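## Task

Each shelf spot has a lot number marked on the shelf's front edge directly beneath it, and several spots may carry the same number. Move one cardboard box from lot 451 and one from lot 434 onto the desk so that no part of either box overhangs the desk's edge. All other cardboard boxes must stay on their own shelves. If no box of a given lot exists in the storeroom, that lot is skipped. The robot must not fall over or finish leaning, or the task fails.

## Robot and tools

Robot: a simulated Hello Robot Stretch 3 with one arm. It has a two-wheeled base (0.33 m long, 0.34 m wide, rounded rear) that turns about a point between the drive wheels, 0.05 m behind the front edge. A lift slides up a mast, and a telescoping arm reaches out to the robot's RIGHT side, so the gripper is moved forward or back by driving the base. With the arm pulled in and the wrist folded, turning sweeps a 0.28 m radius; an unfolded level wrist reaches beyond that. Loose objects may occasionally be nudged by outside pushes.

Frames: the base frame has its origin on the floor between the drive wheels, x forward, y left, z up, in metres. hand_pose is reported in it, located where closed fingertips meet. The odometry frame is the base frame at the scene's start; base_odometry counts wheel rotation only (slip looks like travel), heading in rad, positive left, -3.142 to 3.142.

Tool move: one action per call. base takes one relative command: {"translate_m": d} drives d metres straight from the current position (forward positive, -3 to 3), or {"rotate_rad": d} turns in place by d radians (left positive, -6.4 to 6.4). No sideways driving. joints takes absolute targets by name: lift_m 0 to 1.1 m; arm_m 0 to 0.52 m extension; wrist_yaw_rad -1.345 to 4.42 (0 along the arm, positive swings toward the front); wrist_pitch_rad -1.57 to 0.451 (0 level, negative tips fingers down); wrist_roll_rad -2.911 to 2.918 (0 fingers side by side); gripper_m -0.089 to 0.179 (larger is wider; actual fingertip gap is 0.007 m smaller near closed, 0.025 m smaller wide open); head_pan_rad -3.953 to 1.73 (0 forward, positive left, -1.57 looks along the arm); head_tilt_rad -1.53 to 0.419 (negative down). Optional: pace "default" or "max"; speeds giving per-motion top speeds (up to max: translate 0.30 m/s, rotate 1.90 rad/s, lift 0.15 m/s, arm 0.40 m/s); contact_limits with an effort percentage 1 to 100 for arm_m, translate_m, rotate_rad, or for lift_m an object {"down": n, "up": n}, each only alongside its own command. Alternatively {"servos": "reboot"} alone revives servos that shut off. cameras lists head_camera, nav_camera, wrist_camera or all. blocking true (default) returns when everything is at rest; false returns in about half a second while motion continues, and a later move replaces only the targets it names. Base speed is capped at 0.10 m/s and 0.63 rad/s unless lift_m < 0.30, arm_m < 0.03 and wrist_yaw_rad > 2.54. A motion is cut off after 14 s. A move with no action just reports state, images and the scene number.

Other tools: wait {seconds 0 to 10, cameras}; stop {cameras} brakes every running motion; zoom_image {camera, region [x0,y0,x1,y1] pixels, max 504 by 504} enlarges part of that camera's latest image; finished_scene {scene} ends the current scene irrevocably.

Results: move reads "done" or the worst status. base_status/joint_status: done, moving, off_target (stopped short and may still be pushing), stopped, contact_stop (that joint goes slack), time_out, torque_fault (servo off until reboot). An uncommanded stop, or a refused call, cancels the remaining move/wait/finished_scene calls of that reply. on_its_own notes held/slack/off joints and abnormal resting effort (likely load or contact). motor_effort is percent, positive toward larger joint values, peak in brackets; full effort reads about 45 for pitch and 72 for roll. lidar_m: 12 distances for 30-degree sectors, first straight ahead then counter-clockwise, seen at 0.17 m height only (legs, not tabletops). wrist_depth_mm and head_depth_mm: 7x7 grids of median depth. turned_by_imu beats turned_by_wheels if they disagree by over 0.15 rad. base_tilt in degrees, with a few degrees of bias. head_camera images arrive rotated (turn clockwise to right them); nav_camera the opposite way. Camera calibration lines give K and T_world_to_cam relative to the base frame.

Gripping: close to a gripper_m below the object's width; open to at least 0.05 above it. Readings do not confirm a grasp; resend if the grip eases.

Cautions: before folding (wrist_yaw_rad to 3.0) or unfolding, put lift_m between 0.32 and 0.95, pitch at -0.4, roll near 0. With yaw below -0.4 keep pitch at -0.5 or lower. Wrist and head have no contact stop; the base has none unless given a limit. Pushing on something rigid with the gripper above about 0.45 m, or driving while hooked to something fixed, can tip the robot; if tilt appears, back off. Lower the lift with a low down limit near surfaces. Avoid drops, fast impacts, hard shoves and letting go of moving objects. The scene keeps running while you think.

Each tool is called after "Call:" as name(argument=value, ...) on one line, values as JSON.

## Session

Call:
move()

Scene clock: 0.00 s.
base_odometry: x=+0.000 y=+0.000 heading=+0.000
turned_by_wheels: +0.000
turned_by_imu: +0.000
base_tilt: forward=-0.3 right=-1.3
lidar_m: 0.73 0.73 0.85 1.53 2.66 1.26 1.01 1.11 1.82 1.63 1.40 0.83
head_depth_mm: 802 792 784 776 768 761 757 / 774 765 758 751 744 737 730 / 748 740 734 728 721 715 708 / 724 715 710 705 699 694 687 / 702 695 689 684 679 672 667 / 681 673 667 664 658 652 648 / 661 655 652 644 640 634 631
base_status: not commanded
joint_positions: lift_m=+0.374 arm_m=+0.001 wrist_yaw_rad=+3.009 wrist_pitch_rad=-0.462 wrist_roll_rad=+0.000 gripper_m=+0.037 head_pan_rad=+0.000 head_tilt_rad=-0.003
joint_status: not commanded
measured_speeds: all 0
motor_effort: left_wheel=-0.4 right_wheel=+0.1 lift_m=+22.4 arm_m=-2.9 wrist_yaw_rad=-1.0 wrist_pitch_rad=+1.9 wrist_roll_rad=-0.1 gripper_m=+0.3 head_pan_rad=+1.2 head_tilt_rad=+6.7
hand_pose: x=+0.0076 y=+0.0712 z=+0.3774 quat_wxyz=(+0.207, +0.697, +0.116, +0.676) (m; base frame)
wrist_depth_mm: - 138 - - - 859 - / - 151 - - - 975 - / - 167 922 - - 937 - / 840 775 203 821 806 791 762 / 698 671 212 657 648 671 666 / 590 599 126 579 128 582 578 / 522 546 287 355 507 509 509
pictures: head_camera (sideways), nav_camera (sideways), wrist_camera
camera_calibration:
head_camera: T_world_to_cam=[[0.049258, -0.0462949, -0.997713, 1.31416], [0.0559933, 0.997482, -0.0435198, 0.0560066], [0.997215, -0.0537216, 0.0517262, -0.117899], [0, 0, 0, 1]] pos_world=[0.0497012, -0.00136013, 1.31969]
nav_camera: T_world_to_cam=[[-0.0233498, 0.0170467, 0.999582, -1.25828], [0.00969844, -0.999804, 0.017277, 0.0275711], [0.99968, 0.0100978, 0.0231799, -0.0831342], [0, 0, 0, 1]] pos_world=[0.0534596, 0.0498547, 1.25921]
wrist_camera: T_world_to_cam=[[0.994963, -0.0965217, -0.0270514, 0.016197], [-0.0806635, -0.610724, -0.787724, 0.37395], [0.0595115, 0.785938, -0.615434, 0.342021], [0, 0, 0, 1]] pos_world=[-0.00630544, -0.0388635, 0.505499]

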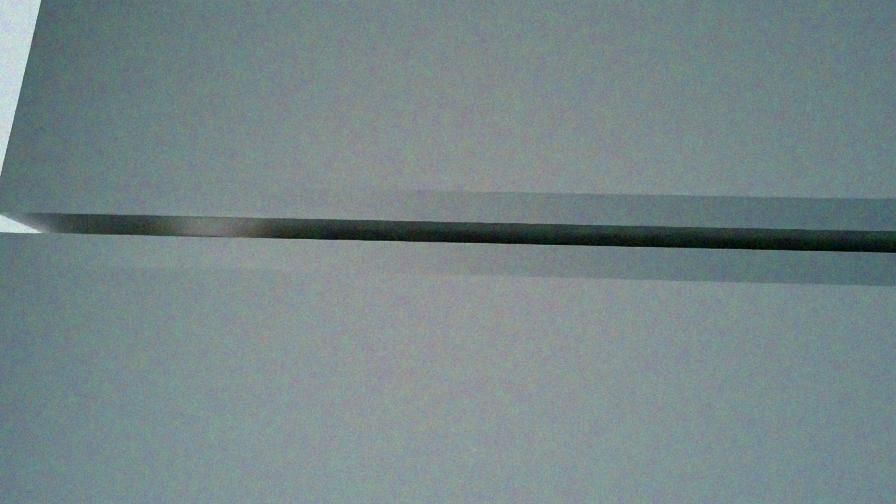

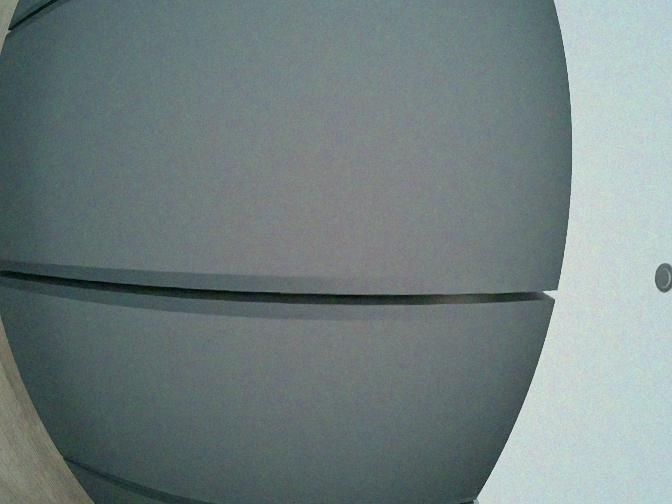

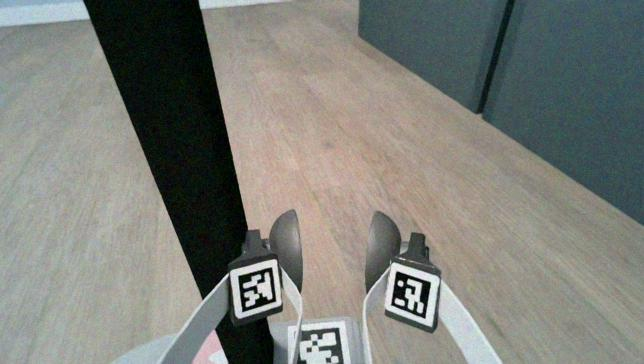

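Call:
move(joints={"head_pan_rad": -1.0, "head_tilt_rad": -0.3}, cameras=["head_camera","nav_camera"], pace="max")

Call:
move(joints={"head_pan_rad": -1.9, "head_tilt_rad": -0.3}, cameras=["head_camera","nav_camera"], pace="max")

Call:
move(joints={"head_pan_rad": -2.8, "head_tilt_rad": -0.3}, cameras=["head_camera","nav_camera"], pace="max")

Call:
move(joints={"head_pan_rad": -3.7, "head_tilt_rad": -0.3}, cameras=["head_camera","nav_camera"], pace="max")

Call:
move(joints={"head_pan_rad": 1.4, "head_tilt_rad": -0.3}, cameras=["head_camera","nav_camera"], pace="max")

Scene clock: 16.93 s.
move: done
base_odometry: x=+0.000 y=+0.000 heading=+0.000
turned_by_wheels: +0.000
turned_by_imu: +0.000
base_tilt: forward=-0.3 right=-1.2
lidar_m: 0.72 0.72 0.85 1.53 2.66 1.26 1.01 1.11 1.82 1.63 1.39 0.83
head_depth_mm: 1633 1780 1873 1905 1792 1762 1561 / 1673 1835 1944 2000 2033 1921 1559 / 1678 1873 1990 2062 2103 1908 1540 / 1717 1902 2034 2132 2135 1893 1544 / 1517 1577 1658 1731 1825 1898 1540 / 1262 1314 1377 1430 1488 1569 1477 / 1059 1090 1128 1170 1206 1267 1306
base_status: not commanded
joint_positions: lift_m=+0.374 arm_m=+0.001 wrist_yaw_rad=+3.009 wrist_pitch_rad=-0.462 wrist_roll_rad=+0.000 gripper_m=+0.037 head_pan_rad=-1.027 head_tilt_rad=-0.300
joint_status: all done
measured_speeds: all 0
motor_effort: left_wheel=-0.8(0.8) right_wheel=+0.3(1.1) lift_m=+23.7(23.9) arm_m=-10.1(10.1) wrist_yaw_rad=-0.6(1.5) wrist_pitch_rad=+1.9(2.0) wrist_roll_rad=+0.1(0.3) gripper_m=+0.5(0.9) head_pan_rad=+2.0(6.0) head_tilt_rad=-3.1(8.0)
hand_pose: x=+0.0076 y=+0.0712 z=+0.3774 quat_wxyz=(+0.207, +0.697, +0.116, +0.676) (m; base frame)
wrist_depth_mm: - 138 - - - 849 - / - 150 - - - 990 - / - 167 931 - - 938 - / 827 768 203 818 799 799 763 / 694 674 211 661 665 671 672 / 600 607 126 569 129 581 584 / 524 537 288 356 507 515 515
pictures: head_camera (sideways), nav_camera (sideways)
camera_calibration:
head_camera: T_world_to_cam=[[-0.16607, 0.185438, -0.968521, 1.27706], [0.874943, 0.480742, -0.0579796, 0.069755], [0.454857, -0.85703, -0.242084, 0.26784], [0, 0, 0, 1]] pos_world=[0.0292212, -0.0408022, 1.30574]
nav_camera: T_world_to_cam=[[0.154174, -0.222303, 0.962711, -1.21097], [-0.848431, -0.529128, 0.0136899, 0.0375612], [0.506354, -0.818904, -0.270187, 0.301841], [0, 0, 0, 1]] pos_world=[0.0657297, -0.00214829, 1.24685]

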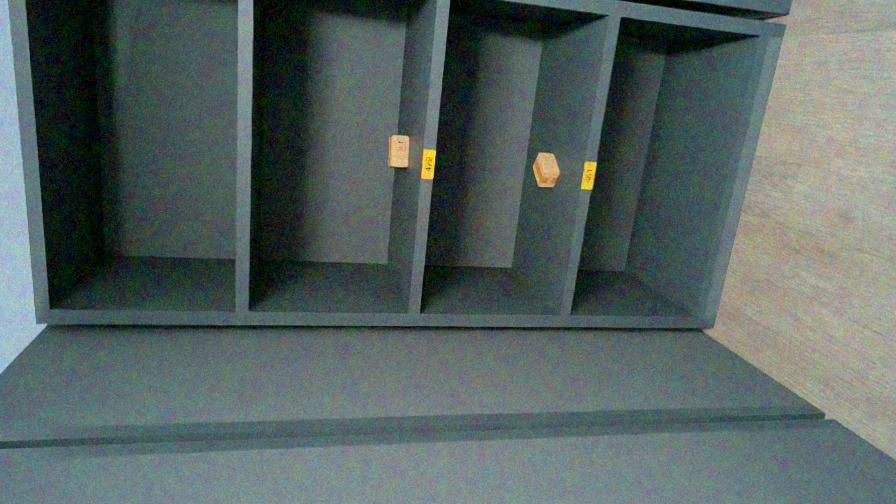

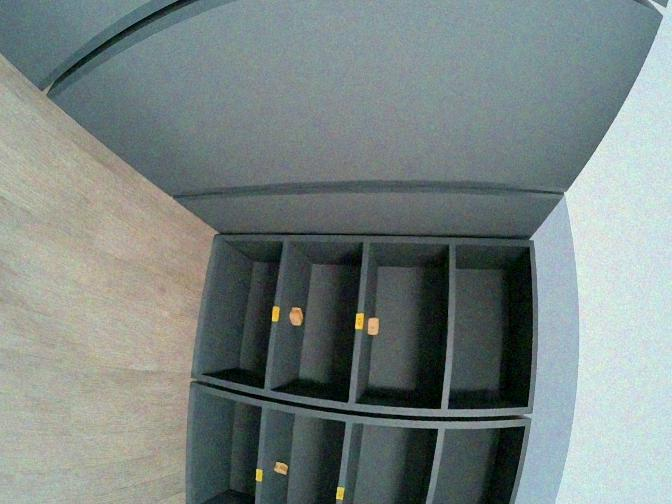

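Scene clock: 17.80 s.
move: done
base_odometry: x=+0.000 y=+0.000 heading=+0.000
turned_by_wheels: +0.000
turned_by_imu: +0.000
base_tilt: forward=-0.2 right=-1.1
lidar_m: 0.73 0.73 0.85 1.53 2.66 1.26 1.00 1.11 1.81 1.62 1.39 0.83
head_depth_mm: 1645 1701 1728 1772 1834 1872 1567 / 1870 1919 1971 1985 2034 2023 1555 / 2080 2146 2217 2310 2390 2015 1551 / 2155 1851 1961 2496 2578 2029 1536 / 1905 2033 2134 2236 2271 1984 1524 / 1859 1977 2083 2161 2260 1892 1531 / 1635 1844 1960 2022 2034 1855 1522
base_status: not commanded
joint_positions: lift_m=+0.374 arm_m=+0.001 wrist_yaw_rad=+3.009 wrist_pitch_rad=-0.462 wrist_roll_rad=+0.000 gripper_m=+0.037 head_pan_rad=-1.934 head_tilt_rad=-0.300
joint_status: all done
measured_speeds: all 0
motor_effort: left_wheel=-0.2(0.7) right_wheel=+0.4(1.1) lift_m=+23.3(23.5) arm_m=-10.0(11.0) wrist_yaw_rad=+1.1(1.5) wrist_pitch_rad=+1.9(2.0) wrist_roll_rad=-0.1(0.3) gripper_m=+0.5(1.0) head_pan_rad=+2.8(5.2) head_tilt_rad=-3.2(5.6)
hand_pose: x=+0.0076 y=+0.0712 z=+0.3774 quat_wxyz=(+0.207, +0.697, +0.116, +0.676) (m; base frame)
wrist_depth_mm: - 138 - - - 863 - / - 150 - - - 958 - / - 167 934 - - 936 - / 841 755 203 811 804 803 771 / 701 672 212 661 656 674 663 / 596 599 126 568 129 576 578 / 531 540 288 355 504 509 503
pictures: head_camera (sideways), nav_camera (sideways)
camera_calibration:
head_camera: T_world_to_cam=[[0.0438536, 0.245427, -0.968423, 1.27567], [0.917777, -0.392839, -0.0579966, 0.0695377], [-0.394668, -0.886253, -0.242474, 0.273536], [0, 0, 0, 1]] pos_world=[-0.0118069, -0.0433436, 1.30574]
nav_camera: T_world_to_cam=[[-0.080213, -0.258781, 0.9626, -1.20943], [-0.939553, 0.34213, 0.0136841, 0.0380645], [-0.332875, -0.903316, -0.270582, 0.307382], [0, 0, 0, 1]] pos_world=[0.0410714, -0.0483373, 1.24685]

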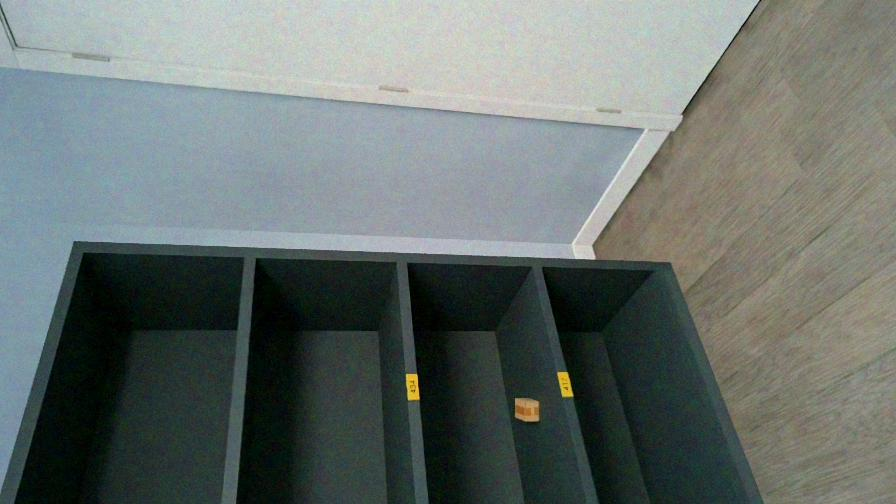

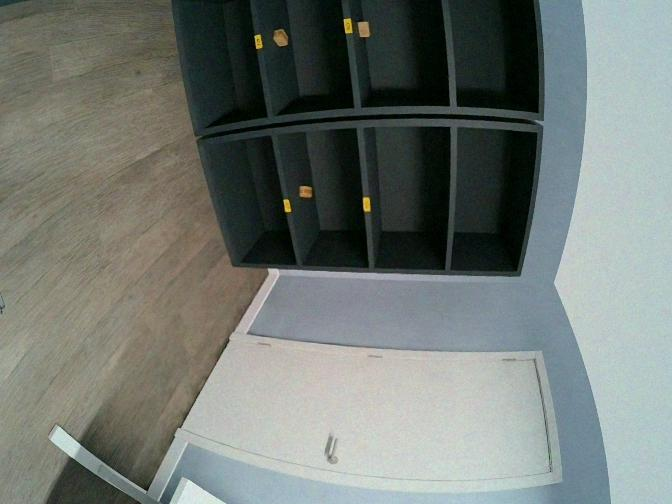

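Scene clock: 18.67 s.
move: done
base_odometry: x=+0.000 y=+0.000 heading=+0.000
turned_by_wheels: +0.000
turned_by_imu: +0.000
base_tilt: forward=-0.2 right=-1.3
lidar_m: 0.73 0.73 0.85 1.53 2.66 1.26 1.01 1.12 1.81 1.63 1.39 0.83
head_depth_mm: 1334 1390 1474 1532 1358 930 1565 / 1343 1401 1475 1535 1345 964 1500 / 1348 1411 1484 1552 1323 957 1542 / 1370 1413 1490 1572 1312 952 1436 / 1366 1430 1500 1574 1642 1711 1535 / 1362 1430 1492 1566 1648 1767 1544 / 1363 1426 1494 1575 1651 1741 1530
base_status: not commanded
joint_positions: lift_m=+0.374 arm_m=+0.001 wrist_yaw_rad=+3.009 wrist_pitch_rad=-0.462 wrist_roll_rad=+0.000 gripper_m=+0.037 head_pan_rad=-2.836 head_tilt_rad=-0.300
joint_status: all done
measured_speeds: all 0
motor_effort: left_wheel=-0.4(0.6) right_wheel=+0.3(1.1) lift_m=+23.2(23.6) arm_m=-12.0(12.5) wrist_yaw_rad=+0.0(1.6) wrist_pitch_rad=+1.9(2.1) wrist_roll_rad=+0.0(0.3) gripper_m=-0.5(1.1) head_pan_rad=+3.5(5.1) head_tilt_rad=-2.9(5.0)
hand_pose: x=+0.0076 y=+0.0712 z=+0.3774 quat_wxyz=(+0.207, +0.697, +0.116, +0.676) (m; base frame)
wrist_depth_mm: - 138 - - - 858 - / - 150 - - - 977 - / - 167 924 - - 933 - / 820 771 204 800 808 796 754 / 697 672 211 662 657 675 668 / 599 602 126 576 129 583 574 / 529 534 289 355 501 508 505
pictures: head_camera (sideways), nav_camera (sideways)
camera_calibration:
head_camera: T_world_to_cam=[[0.219702, 0.117861, -0.968421, 1.27459], [0.26137, -0.963497, -0.0579654, 0.0735204], [-0.939902, -0.240381, -0.242488, 0.276894], [0, 0, 0, 1]] pos_world=[-0.038993, -0.0128274, 1.30574]
nav_camera: T_world_to_cam=[[-0.252712, -0.097654, 0.962601, -1.20826], [-0.314666, 0.949104, 0.0136753, 0.0342547], [-0.914944, -0.299442, -0.270578, 0.310994], [0, 0, 0, 1]] pos_world=[-0.01002, -0.0573776, 1.24675]

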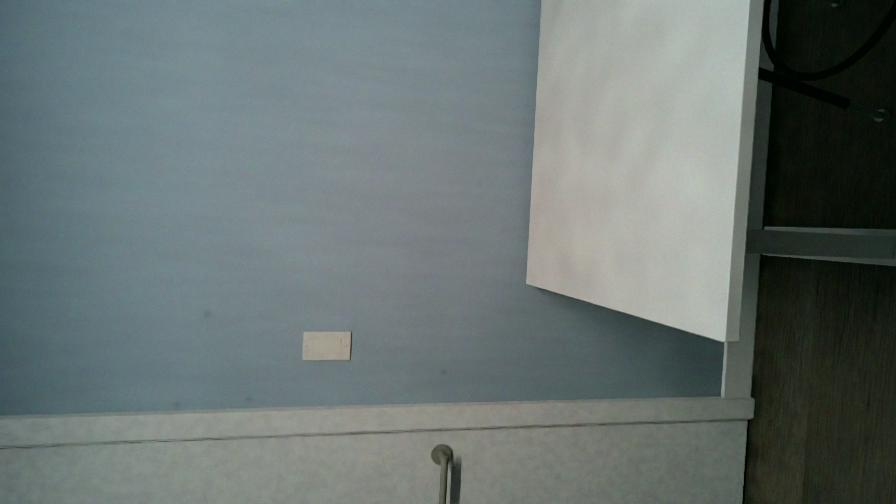

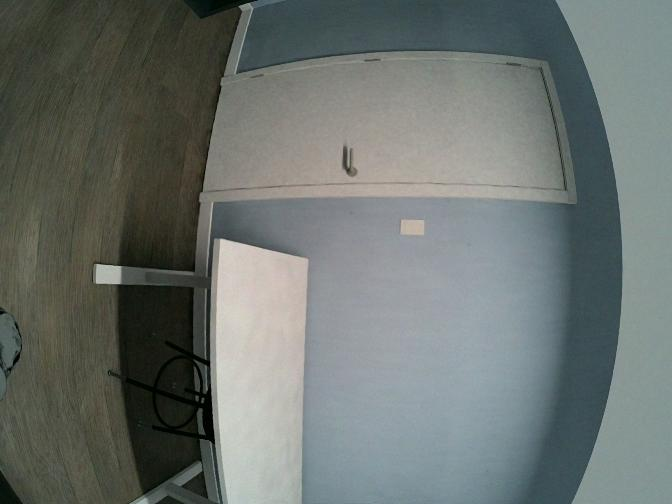

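Scene clock: 19.53 s.
move: done
base_odometry: x=+0.000 y=+0.000 heading=+0.000
turned_by_wheels: +0.000
turned_by_imu: +0.000
base_tilt: forward=-0.2 right=-1.3
lidar_m: 0.72 0.73 0.85 1.52 2.66 1.26 1.01 1.11 1.80 1.62 1.40 0.83
head_depth_mm: 2467 2521 2593 2664 2749 2032 1616 / 2572 2632 2829 2933 2913 2028 1560 / 2305 2454 2601 2809 2599 2014 1551 / 2031 2124 2258 2369 1507 1872 1529 / 1826 1901 1990 2041 1310 1912 1535 / 1648 1712 1804 1857 1298 1834 1469 / 1517 1578 1634 1704 1276 1032 1473
base_status: not commanded
joint_positions: lift_m=+0.374 arm_m=+0.001 wrist_yaw_rad=+3.009 wrist_pitch_rad=-0.462 wrist_roll_rad=+0.000 gripper_m=+0.037 head_pan_rad=-3.736 head_tilt_rad=-0.300
joint_status: all done
measured_speeds: all 0
motor_effort: left_wheel=+0.1(0.8) right_wheel=-0.1(0.9) lift_m=+23.1(23.9) arm_m=-12.7(13.4) wrist_yaw_rad=-0.4(1.4) wrist_pitch_rad=+1.9(2.0) wrist_roll_rad=+0.0(0.2) gripper_m=+0.4(1.1) head_pan_rad=+3.0(5.5) head_tilt_rad=-3.3(5.6)
hand_pose: x=+0.0076 y=+0.0712 z=+0.3774 quat_wxyz=(+0.207, +0.697, +0.116, +0.676) (m; base frame)
wrist_depth_mm: - 139 - - - 846 - / - 151 - - - 965 - / - 167 920 - - 958 - / 826 760 203 821 812 794 766 / 703 673 212 663 659 679 669 / 601 591 126 573 129 578 575 / 523 535 289 353 500 507 507
pictures: head_camera (sideways), nav_camera (sideways)
camera_calibration:
head_camera: T_world_to_cam=[[0.228862, -0.0988974, -0.968422, 1.27452], [-0.592553, -0.803442, -0.0579859, 0.0787884], [-0.772336, 0.587112, -0.24248, 0.275896], [0, 0, 0, 1]] pos_world=[-0.031919, 0.0273666, 1.30574]
nav_camera: T_world_to_cam=[[-0.233528, 0.13732, 0.962605, -1.2084], [0.548133, 0.836279, 0.0136777, 0.0290602], [-0.803128, 0.530829, -0.270564, 0.310226], [0, 0, 0, 1]] pos_world=[-0.0489717, -0.0230423, 1.24675]

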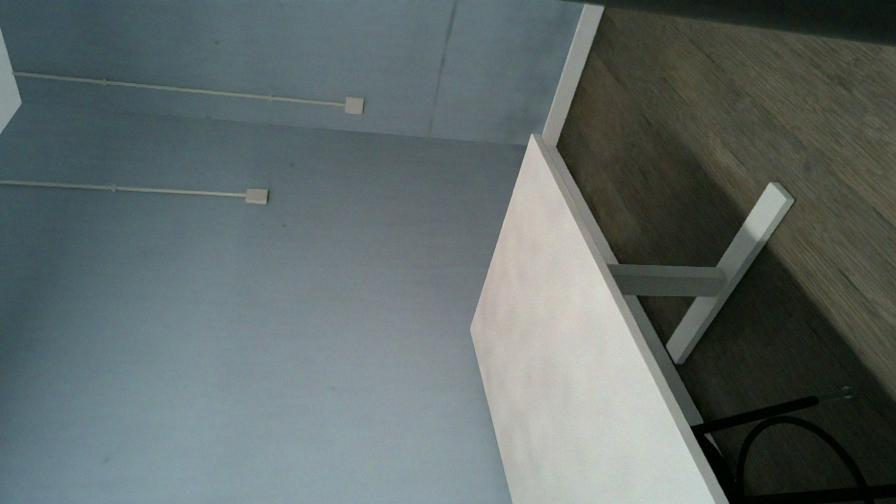

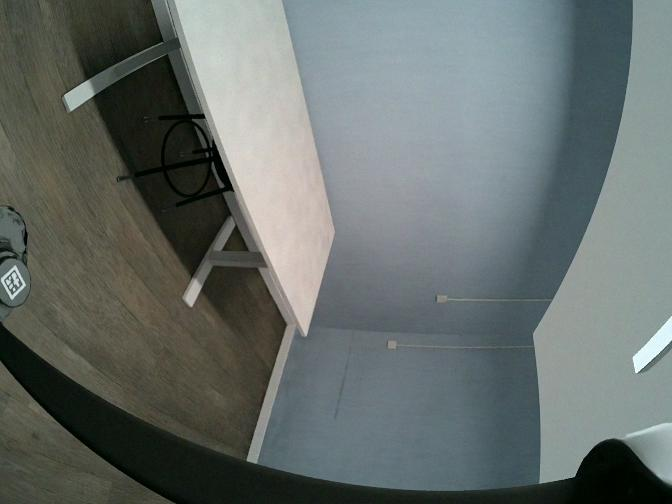

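Scene clock: 22.87 s.
move: done
base_odometry: x=+0.000 y=+0.000 heading=+0.000
turned_by_wheels: +0.000
turned_by_imu: +0.000
base_tilt: forward=-0.4 right=-1.2
lidar_m: 0.73 0.72 0.85 1.52 2.66 1.25 1.01 1.11 1.81 1.63 1.39 0.83
head_depth_mm: 923 941 958 974 999 1025 1039 / 1076 1099 1119 1141 1174 1204 1229 / 1283 1313 1345 1385 1425 1469 1444 / 2449 2548 1690 1760 1800 1842 1536 / 2398 2526 2648 2778 2833 1999 1535 / 2304 2437 2482 2646 2675 1981 1519 / 2211 2298 2414 2525 2613 1970 1524
base_status: not commanded
joint_positions: lift_m=+0.374 arm_m=+0.001 wrist_yaw_rad=+3.009 wrist_pitch_rad=-0.462 wrist_roll_rad=+0.000 gripper_m=+0.037 head_pan_rad=+1.408 head_tilt_rad=-0.300
joint_status: all done
measured_speeds: translate_m=+0.000 rotate_rad=+0.000 lift_m=+0.000 arm_m=+0.000 wrist_yaw_rad=+0.000 wrist_pitch_rad=+0.000 wrist_roll_rad=+0.000 head_pan_rad=-0.024 head_tilt_rad=+0.000
motor_effort: left_wheel=-0.5(0.7) right_wheel=-0.1(1.1) lift_m=+23.2(23.9) arm_m=-13.0(13.7) wrist_yaw_rad=-0.2(1.8) wrist_pitch_rad=+1.9(2.0) wrist_roll_rad=-0.1(0.3) gripper_m=+0.6(1.1) head_pan_rad=-3.4(7.1) head_tilt_rad=-2.6(9.4)
hand_pose: x=+0.0076 y=+0.0712 z=+0.3774 quat_wxyz=(+0.207, +0.697, +0.116, +0.676) (m; base frame)
wrist_depth_mm: - 138 - - - 857 - / - 150 - - - 954 - / - 167 935 - - 938 - / 830 765 204 813 798 800 762 / 696 669 211 659 657 672 661 / 601 596 126 576 128 580 583 / 529 540 288 355 504 513 511
pictures: head_camera (sideways), nav_camera (sideways)
camera_calibration:
head_camera: T_world_to_cam=[[0.00600024, -0.249255, -0.968419, 1.2759], [-0.977719, 0.201749, -0.0579846, 0.0810784], [0.209831, 0.94719, -0.24249, 0.269853], [0, 0, 0, 1]] pos_world=[0.0149927, 0.0460637, 1.30574]
nav_camera: T_world_to_cam=[[0.0269471, 0.269581, 0.962601, -1.20998], [0.988932, -0.147734, 0.0136893, 0.0263379], [0.145899, 0.951578, -0.270578, 0.304451], [0, 0, 0, 1]] pos_world=[-0.03786, 0.04037, 1.24675]

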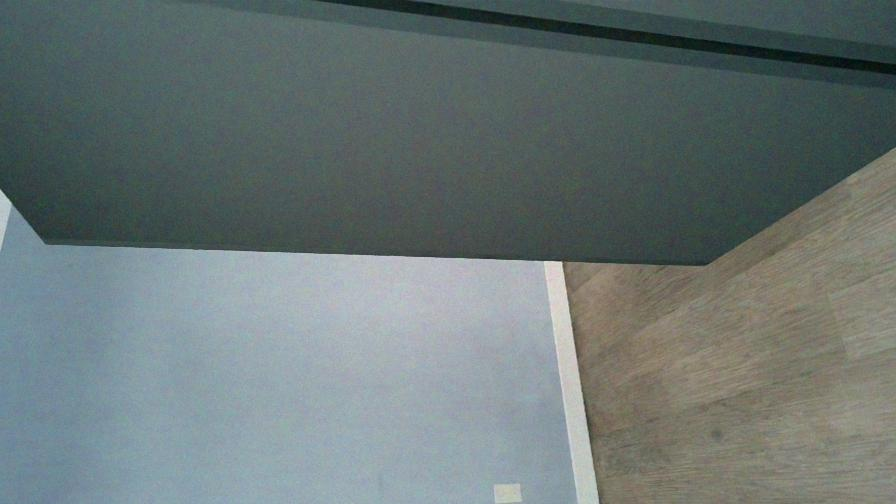

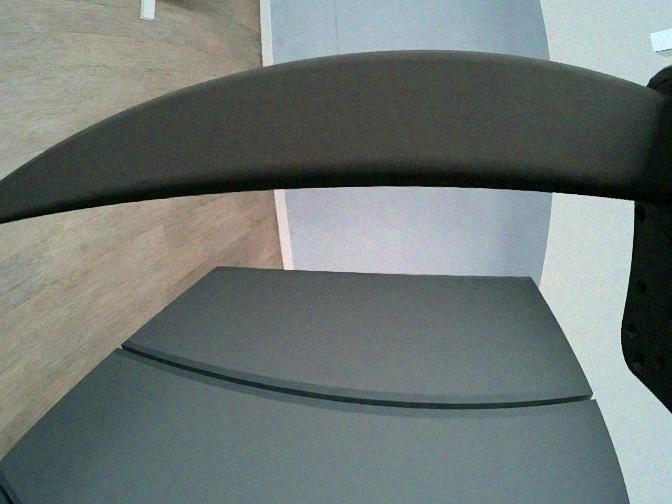

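Call:
move(joints={"head_pan_rad": -1.4, "head_tilt_rad": -0.3}, cameras=["head_camera"], pace="max")

Call:
zoom_image(camera="head_camera", region=[370, 0, 620, 160])

Call:
zoom_image(camera="head_camera", region=[370, 340, 620, 500])

Scene clock: 34.97 s.
move: done
base_odometry: x=+0.000 y=+0.000 heading=+0.000
turned_by_wheels: +0.000
turned_by_imu: +0.000
base_tilt: forward=-0.3 right=-1.2
lidar_m: 0.72 0.73 0.85 1.53 2.67 1.25 1.01 1.11 1.81 1.62 1.39 0.83
head_depth_mm: 1802 1911 2030 2154 2201 1926 1569 / 1682 1894 2019 2123 2161 1898 1558 / 1550 1862 1997 2050 2157 1892 1546 / 1577 1830 1901 1695 1793 1828 1539 / 1720 1857 1942 2046 2098 1868 1529 / 1609 1833 1918 2034 2065 1882 1534 / 1641 1828 1919 2010 2056 1851 1525
base_status: not commanded
joint_positions: lift_m=+0.374 arm_m=+0.001 wrist_yaw_rad=+3.009 wrist_pitch_rad=-0.462 wrist_roll_rad=+0.000 gripper_m=+0.037 head_pan_rad=-1.408 head_tilt_rad=-0.300
joint_status: all done
measured_speeds: translate_m=+0.000 rotate_rad=+0.000 lift_m=+0.000 arm_m=+0.000 wrist_yaw_rad=+0.000 wrist_pitch_rad=+0.000 wrist_roll_rad=+0.000 head_pan_rad=+0.024 head_tilt_rad=+0.000
motor_effort: left_wheel=-0.5(0.8) right_wheel=+0.5(1.3) lift_m=+23.8(23.8) arm_m=-12.6(13.5) wrist_yaw_rad=+0.3(1.7) wrist_pitch_rad=+2.0(2.1) wrist_roll_rad=-0.2(0.5) gripper_m=+0.6(1.0) head_pan_rad=+3.8(4.8) head_tilt_rad=-1.3(5.4)
hand_pose: x=+0.0076 y=+0.0712 z=+0.3774 quat_wxyz=(+0.207, +0.697, +0.116, +0.676) (m; base frame)
wrist_depth_mm: - 138 - - - 861 - / - 151 - - - 963 - / - 167 917 - - 941 - / 831 763 203 821 801 793 765 / 695 675 211 660 655 670 671 / 596 597 126 571 129 578 576 / 533 538 288 355 500 511 514
pictures: head_camera (sideways)
camera_calibration:
head_camera: T_world_to_cam=[[-0.0853719, 0.234233, -0.968425, 1.27644], [0.990907, 0.121412, -0.0579878, 0.0691043], [0.103996, -0.964569, -0.242468, 0.270539], [0, 0, 0, 1]] pos_world=[0.0123614, -0.0464211, 1.30574]

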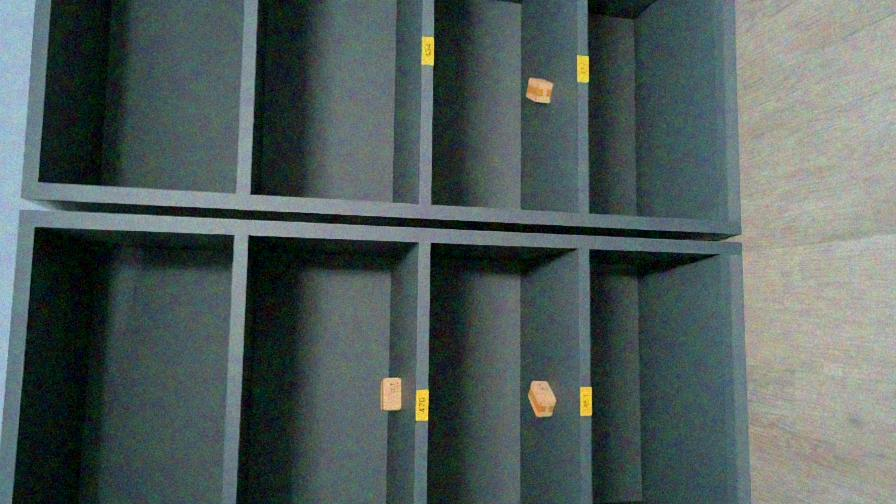

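Scaled by 2.016 from the camera's 896x504 image, which has a finer 1280x720 frame.

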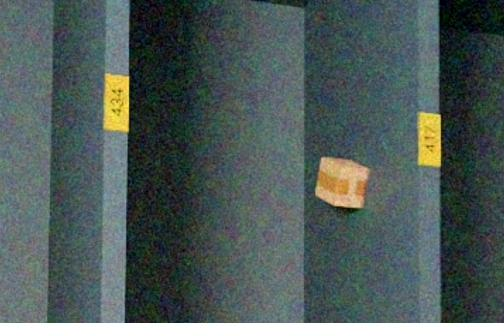

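Scaled by 2.016 from the camera's 896x504 image, which has a finer 1280x720 frame.

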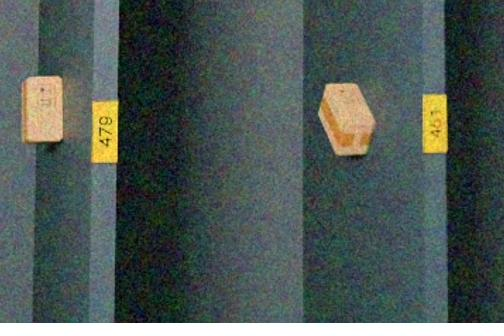

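Call:
zoom_image(camera="head_camera", region=[570, 380, 602, 424])

Scaled by 11.455 from the camera's 896x504 image, which has a finer 1280x720 frame.

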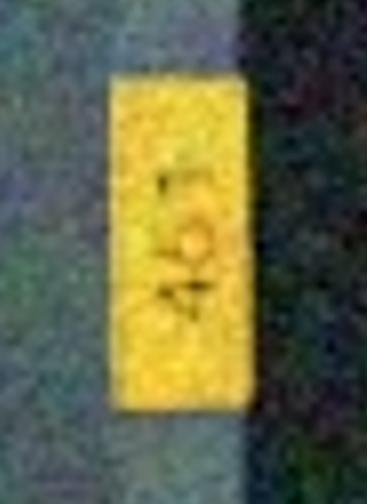

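Call:
move(base={"rotate_rad": 1.823}, joints={"lift_m": 0.28, "head_pan_rad": 0.0, "head_tilt_rad": -0.3}, pace="max", cameras=["nav_camera"])

Scene clock: 67.17 s.
move: done
base_odometry: x=+0.000 y=+0.000 heading=+1.823
turned_by_wheels: +1.823
turned_by_imu: +1.787
base_tilt: forward=-0.3 right=-1.1
lidar_m: 2.66 1.63 1.00 1.11 1.60 1.97 1.63 1.04 0.75 0.73 0.75 1.03
head_depth_mm: 2288 2438 2536 2690 2752 1855 1552 / 2319 2384 2518 2668 2759 2025 1556 / 2294 2403 2542 2663 2745 2019 1549 / 2266 2405 2537 2655 2762 1998 1533 / 2280 2386 2525 2658 2748 1986 1531 / 2289 2406 2499 2645 2747 1979 1516 / 2294 2404 2505 2632 2725 1971 1513
base_status: done
joint_positions: lift_m=+0.280 arm_m=+0.001 wrist_yaw_rad=+3.009 wrist_pitch_rad=-0.463 wrist_roll_rad=+0.000 gripper_m=+0.037 head_pan_rad=+0.003 head_tilt_rad=-0.300
joint_status: all done
measured_speeds: all 0
motor_effort: left_wheel=-7.1(14.7) right_wheel=+8.7(14.3) lift_m=+30.3(31.1) arm_m=-12.6(13.5) wrist_yaw_rad=+0.1(2.1) wrist_pitch_rad=+2.2(2.3) wrist_roll_rad=+0.3(0.3) gripper_m=+0.6(0.9) head_pan_rad=-3.6(4.4) head_tilt_rad=-1.4(4.6)
hand_pose: x=+0.0076 y=+0.0710 z=+0.2826 quat_wxyz=(+0.208, +0.697, +0.117, +0.676) (m; base frame)
wrist_depth_mm: - 139 - - - - - / - 151 - - - - - / 834 168 747 811 810 783 775 / 680 627 203 663 655 653 636 / 565 564 212 543 533 546 546 / 488 296 126 285 129 470 474 / 261 266 247 258 398 417 410
pictures: nav_camera (sideways)
camera_calibration:
nav_camera: T_world_to_cam=[[0.270332, 0.0178941, 0.962601, -1.21145], [0.0174441, -0.999754, 0.0136858, 0.0322239], [0.962609, 0.0130921, -0.270577, 0.299515], [0, 0, 0, 1]] pos_world=[0.0386158, 0.0499725, 1.24675]

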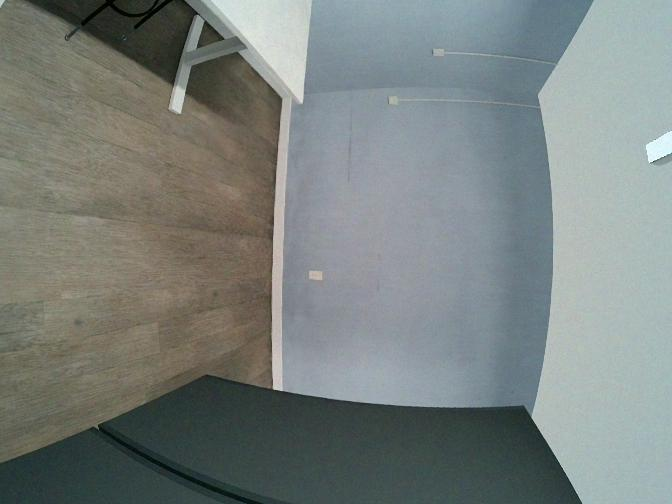

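Call:
move(base={"translate_m": 2.1}, joints={"head_pan_rad": -1.57, "head_tilt_rad": -0.2}, pace="max", cameras=["nav_camera","head_camera"])

Scene clock: 82.83 s.
move: done
base_odometry: x=-0.523 y=+2.034 heading=+1.822
turned_by_wheels: +0.000
turned_by_imu: +0.002
base_tilt: forward=-0.4 right=-1.1
lidar_m: 0.57 0.59 0.81 1.56 1.39 2.12 2.86 1.02 0.84 2.18 0.82 0.60
head_depth_mm: 1965 2024 2075 2137 1183 1160 1152 / 1962 2024 2088 2143 2246 2244 1741 / 1977 2021 2074 2150 2207 2243 1730 / 1961 2010 2079 2149 2208 2260 1718 / 1953 2009 2079 2128 2190 2247 1717 / 1965 2007 2069 2119 2202 2236 1698 / 1674 1698 1717 1749 1787 1815 1630
base_status: done
joint_positions: lift_m=+0.280 arm_m=+0.001 wrist_yaw_rad=+3.009 wrist_pitch_rad=-0.463 wrist_roll_rad=+0.000 gripper_m=+0.037 head_pan_rad=-1.570 head_tilt_rad=-0.200
joint_status: all done
measured_speeds: all 0
motor_effort: left_wheel=-0.7(9.8) right_wheel=+6.3(17.3) lift_m=+24.2(27.2) arm_m=-6.7(11.6) wrist_yaw_rad=+1.0(1.9) wrist_pitch_rad=+2.2(2.3) wrist_roll_rad=-0.1(0.4) gripper_m=+0.4(1.1) head_pan_rad=+2.5(4.9) head_tilt_rad=+5.9(8.8)
hand_pose: x=+0.0076 y=+0.0710 z=+0.2826 quat_wxyz=(+0.208, +0.697, +0.117, +0.676) (m; base frame)
wrist_depth_mm: - 139 - - - - 604 / - 150 - - - 932 618 / 838 168 753 816 804 794 668 / 678 624 203 660 653 652 640 / 569 564 212 538 529 542 546 / 485 297 126 286 129 472 467 / 262 267 247 258 403 414 413
pictures: head_camera (sideways), nav_camera (sideways)
camera_calibration:
head_camera: T_world_to_cam=[[-0.0464563, 0.146836, -0.988069, 1.30193], [0.997533, -0.045287, -0.0536313, 0.0633655], [-0.0526217, -0.988124, -0.144369, 0.143834], [0, 0, 0, 1]] pos_world=[0.00484252, -0.0461743, 1.31056]
nav_camera: T_world_to_cam=[[0.017272, -0.172718, 0.98482, -1.23898], [-0.999788, -0.0140129, 0.015077, 0.0366644], [0.0111961, -0.984872, -0.172923, 0.178187], [0, 0, 0, 1]] pos_world=[0.0560613, -0.0379881, 1.25043]

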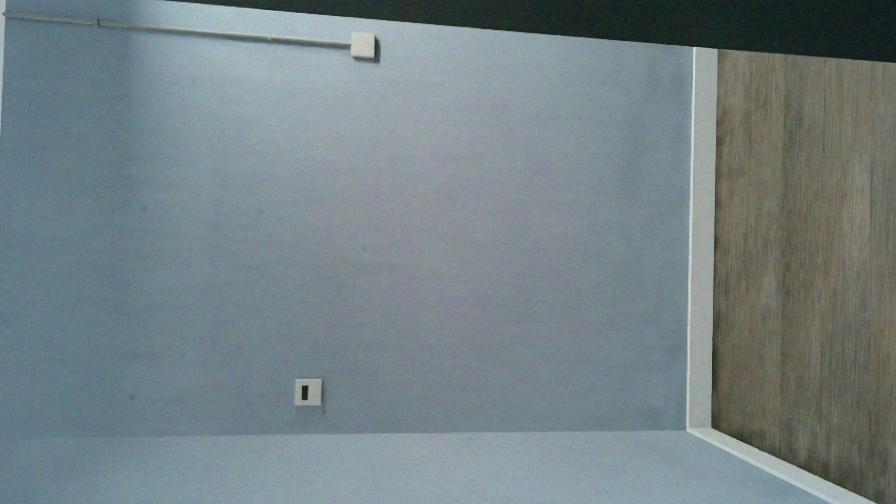

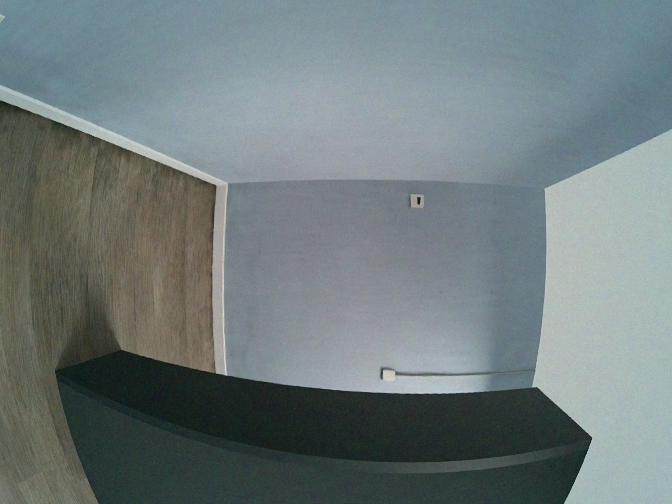

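Call:
move(base={"rotate_rad": -1.6}, pace="max")

Call:
move(base={"translate_m": 1.6}, pace="max", cameras=["nav_camera","head_camera"])

Scene clock: 90.93 s.
move: done
base_odometry: x=-0.523 y=+2.034 heading=+0.223
turned_by_wheels: -1.600
turned_by_imu: -1.569
base_tilt: forward=-0.4 right=-1.1
lidar_m: 2.18 0.83 0.60 0.57 0.60 0.81 1.57 1.39 1.71 2.94 1.03 0.84
head_depth_mm: 2327 3692 - - 3469 2367 1759 / 2007 3840 3813 - 3759 2386 1732 / 2346 3852 - - 3729 2357 1724 / 2378 3857 3729 - 3601 2325 1717 / 2414 3803 - - 3662 2306 1703 / 2428 3841 3479 3560 3236 2303 1696 / 2446 2552 2212 2240 2318 2197 1687
base_status: done
joint_positions: lift_m=+0.280 arm_m=+0.001 wrist_yaw_rad=+3.009 wrist_pitch_rad=-0.463 wrist_roll_rad=+0.000 gripper_m=+0.037 head_pan_rad=-1.570 head_tilt_rad=-0.200
joint_status: not commanded
measured_speeds: all 0
motor_effort: left_wheel=+5.6(14.6) right_wheel=-7.9(14.9) lift_m=+24.9(25.8) arm_m=-12.5(13.3) wrist_yaw_rad=+1.0(2.0) wrist_pitch_rad=+2.1(2.3) wrist_roll_rad=-0.1(0.3) gripper_m=+0.7(0.9) head_pan_rad=+2.3(3.0) head_tilt_rad=+5.1(6.2)
hand_pose: x=+0.0076 y=+0.0710 z=+0.2826 quat_wxyz=(+0.208, +0.697, +0.117, +0.676) (m; base frame)
wrist_depth_mm: 536 138 558 577 598 611 618 / 593 150 600 627 635 - - / 626 167 175 - - - 749 / 646 631 203 661 650 649 642 / 572 563 211 541 537 546 548 / 486 299 126 284 129 470 465 / 261 268 247 259 399 415 412
pictures: none

Scene clock: 97.67 s.
move: done
base_odometry: x=+1.037 y=+2.387 heading=+0.223
turned_by_wheels: +0.000
turned_by_imu: +0.001
base_tilt: forward=-0.3 right=-1.2
lidar_m: 0.59 0.61 0.62 0.59 0.61 0.83 2.24 0.61 0.59 2.27 0.85 0.62
head_depth_mm: 1187 1208 1244 1274 1307 1343 1175 / 2341 2085 2128 2183 2062 1677 1483 / 2337 3704 3010 3196 2990 2292 1726 / 2233 3781 - - 3653 2342 1720 / 2265 3797 - - 3648 2307 1716 / 2268 2785 2839 2901 2972 2301 1706 / 1781 1806 1819 1853 1895 1920 1702
base_status: done
joint_positions: lift_m=+0.280 arm_m=+0.001 wrist_yaw_rad=+3.009 wrist_pitch_rad=-0.463 wrist_roll_rad=+0.000 gripper_m=+0.037 head_pan_rad=-1.570 head_tilt_rad=-0.200
joint_status: not commanded
measured_speeds: all 0
motor_effort: left_wheel=+2.7(16.3) right_wheel=+1.0(10.2) lift_m=+27.0(27.3) arm_m=-10.5(13.3) wrist_yaw_rad=+0.3(1.8) wrist_pitch_rad=+2.2(2.3) wrist_roll_rad=+0.2(0.3) gripper_m=+0.3(1.1) head_pan_rad=+0.1(2.4) head_tilt_rad=+3.8(6.3)
hand_pose: x=+0.0076 y=+0.0710 z=+0.2826 quat_wxyz=(+0.208, +0.697, +0.117, +0.676) (m; base frame)
wrist_depth_mm: 555 139 577 600 606 624 633 / 602 151 614 633 - - 681 / - 167 176 - - 734 722 / 644 624 203 662 650 648 618 / 568 560 212 536 533 550 541 / 488 295 126 285 129 470 470 / 262 266 246 258 400 414 414
pictures: head_camera (sideways), nav_camera (sideways)
camera_calibration:
head_camera: T_world_to_cam=[[-0.0464525, 0.146526, -0.988115, 1.30198], [0.997534, -0.0453024, -0.0536131, 0.063341], [-0.0526197, -0.988169, -0.144061, 0.143427], [0, 0, 0, 1]] pos_world=[0.00484253, -0.0461754, 1.31056]
nav_camera: T_world_to_cam=[[0.0172728, -0.17241, 0.984874, -1.23913], [-0.999788, -0.0140084, 0.015082, 0.0366567], [0.0111962, -0.984926, -0.172615, 0.177817], [0, 0, 0, 1]] pos_world=[0.0560613, -0.0379885, 1.25053]

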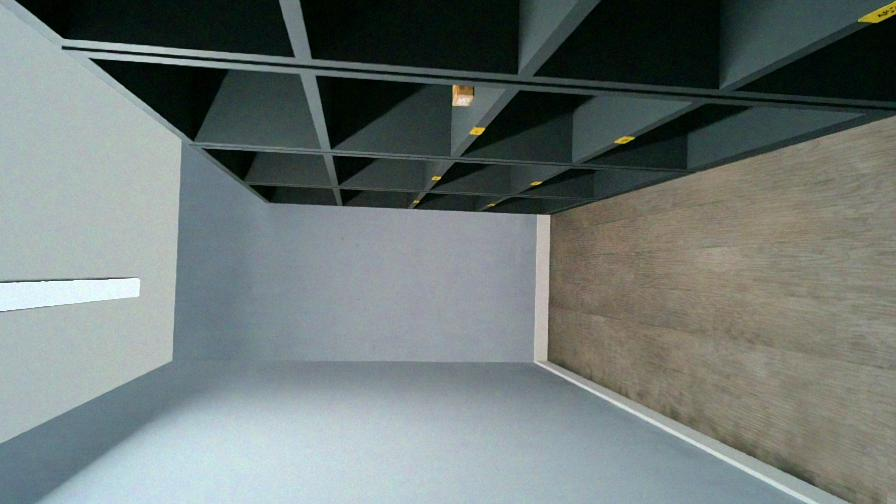

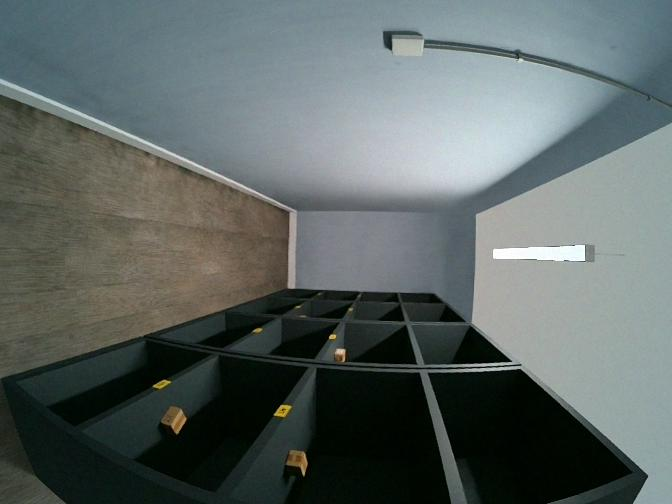

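Call:
move(joints={"head_pan_rad": -2.05, "head_tilt_rad": -0.3}, pace="max", cameras=["nav_camera","head_camera"])

Call:
zoom_image(camera="head_camera", region=[360, 200, 760, 504])

Scene clock: 104.17 s.
move: done
base_odometry: x=+1.037 y=+2.387 heading=+0.223
turned_by_wheels: +0.000
turned_by_imu: +0.000
base_tilt: forward=-0.3 right=-1.2
lidar_m: 0.59 0.61 0.62 0.60 0.62 0.83 2.24 0.61 0.59 2.27 0.85 0.62
head_depth_mm: 487 511 541 581 625 673 730 / 1144 626 1196 581 600 631 670 / 1303 974 1384 1329 777 1206 924 / 1283 1284 1413 1308 1454 1136 998 / 1207 1241 1324 1336 1451 1303 1446 / 1180 1238 1316 1382 1476 1757 1522 / 1934 2003 2090 2220 2349 1978 1524
base_status: not commanded
joint_positions: lift_m=+0.280 arm_m=+0.001 wrist_yaw_rad=+3.009 wrist_pitch_rad=-0.463 wrist_roll_rad=+0.000 gripper_m=+0.037 head_pan_rad=-2.062 head_tilt_rad=-0.298
joint_status: all done
measured_speeds: all 0
motor_effort: left_wheel=+2.6(3.0) right_wheel=+0.6(1.4) lift_m=+28.1(28.1) arm_m=-10.2(11.0) wrist_yaw_rad=+1.2(1.2) wrist_pitch_rad=+2.2(2.2) wrist_roll_rad=+0.1(0.3) gripper_m=+0.5(0.7) head_pan_rad=-0.9(4.8) head_tilt_rad=-3.5(6.7)
hand_pose: x=+0.0076 y=+0.0710 z=+0.2826 quat_wxyz=(+0.208, +0.697, +0.117, +0.676) (m; base frame)
wrist_depth_mm: 556 138 578 597 615 615 632 / 610 151 615 634 - - 695 / - 166 176 - - 740 727 / 655 624 204 658 655 644 616 / 567 556 212 538 528 545 538 / 488 297 126 284 129 473 468 / 261 267 247 257 399 414 415
pictures: head_camera (sideways), nav_camera (sideways)
camera_calibration:
head_camera: T_world_to_cam=[[0.0736843, 0.235797, -0.969005, 1.27623], [0.860216, -0.506636, -0.0578727, 0.0697238], [-0.504579, -0.829289, -0.240168, 0.271211], [0, 0, 0, 1]] pos_world=[-0.0171686, -0.0406956, 1.30585]
nav_camera: T_world_to_cam=[[-0.111359, -0.244352, 0.963271, -1.21003], [-0.888335, 0.458991, 0.0137354, 0.0377199], [-0.445489, -0.854178, -0.268179, 0.304981], [0, 0, 0, 1]] pos_world=[0.0346249, -0.0524793, 1.24686]

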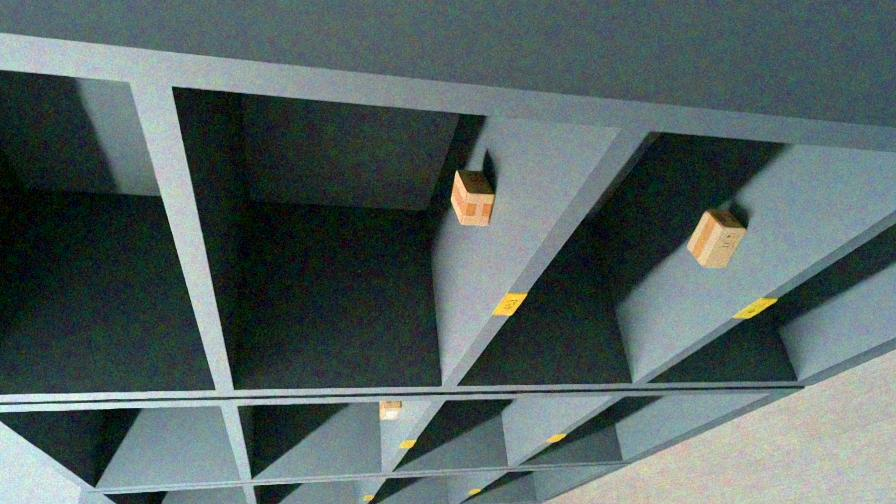

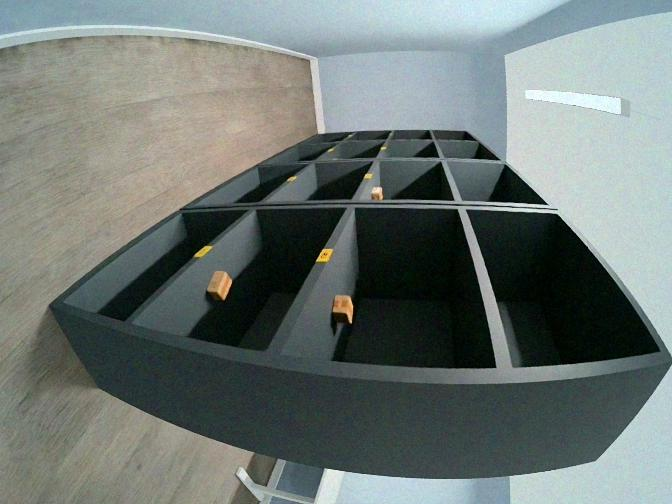

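Scaled by 1.260 from the camera's 896x504 image, which has a finer 1280x720 frame.

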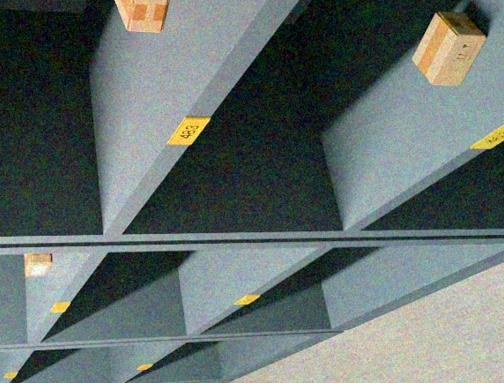

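Call:
zoom_image(camera="head_camera", region=[480, 270, 560, 330])

Call:
zoom_image(camera="head_camera", region=[720, 280, 800, 340])

Call:
zoom_image(camera="head_camera", region=[350, 420, 430, 504])

Call:
zoom_image(camera="head_camera", region=[455, 420, 575, 504])

Scaled by 6.300 from the camera's 896x504 image, which has a finer 1280x720 frame.

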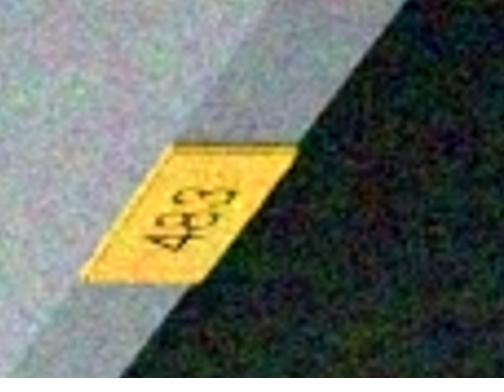

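Scaled by 6.300 from the camera's 896x504 image, which has a finer 1280x720 frame.

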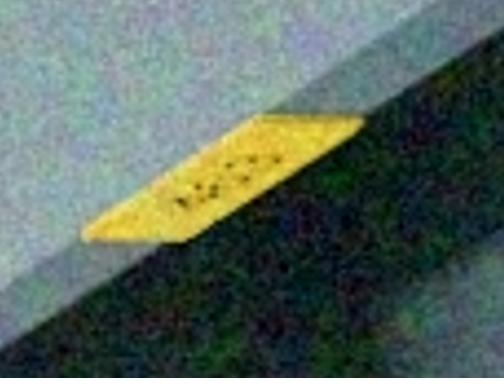

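Scaled by 6.000 from the camera's 896x504 image, which has a finer 1280x720 frame.

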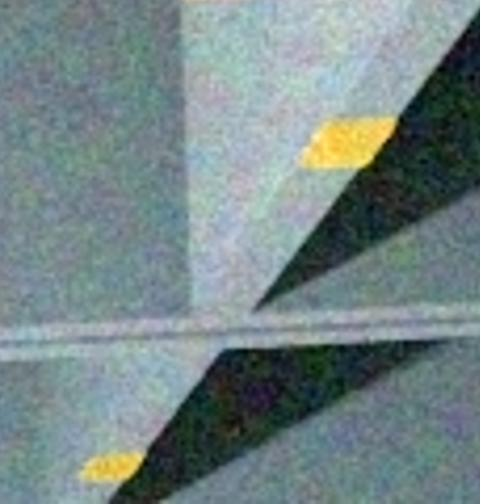

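Scaled by 4.200 from the camera's 896x504 image, which has a finer 1280x720 frame.

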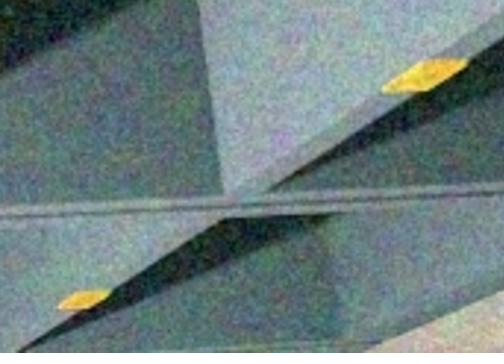

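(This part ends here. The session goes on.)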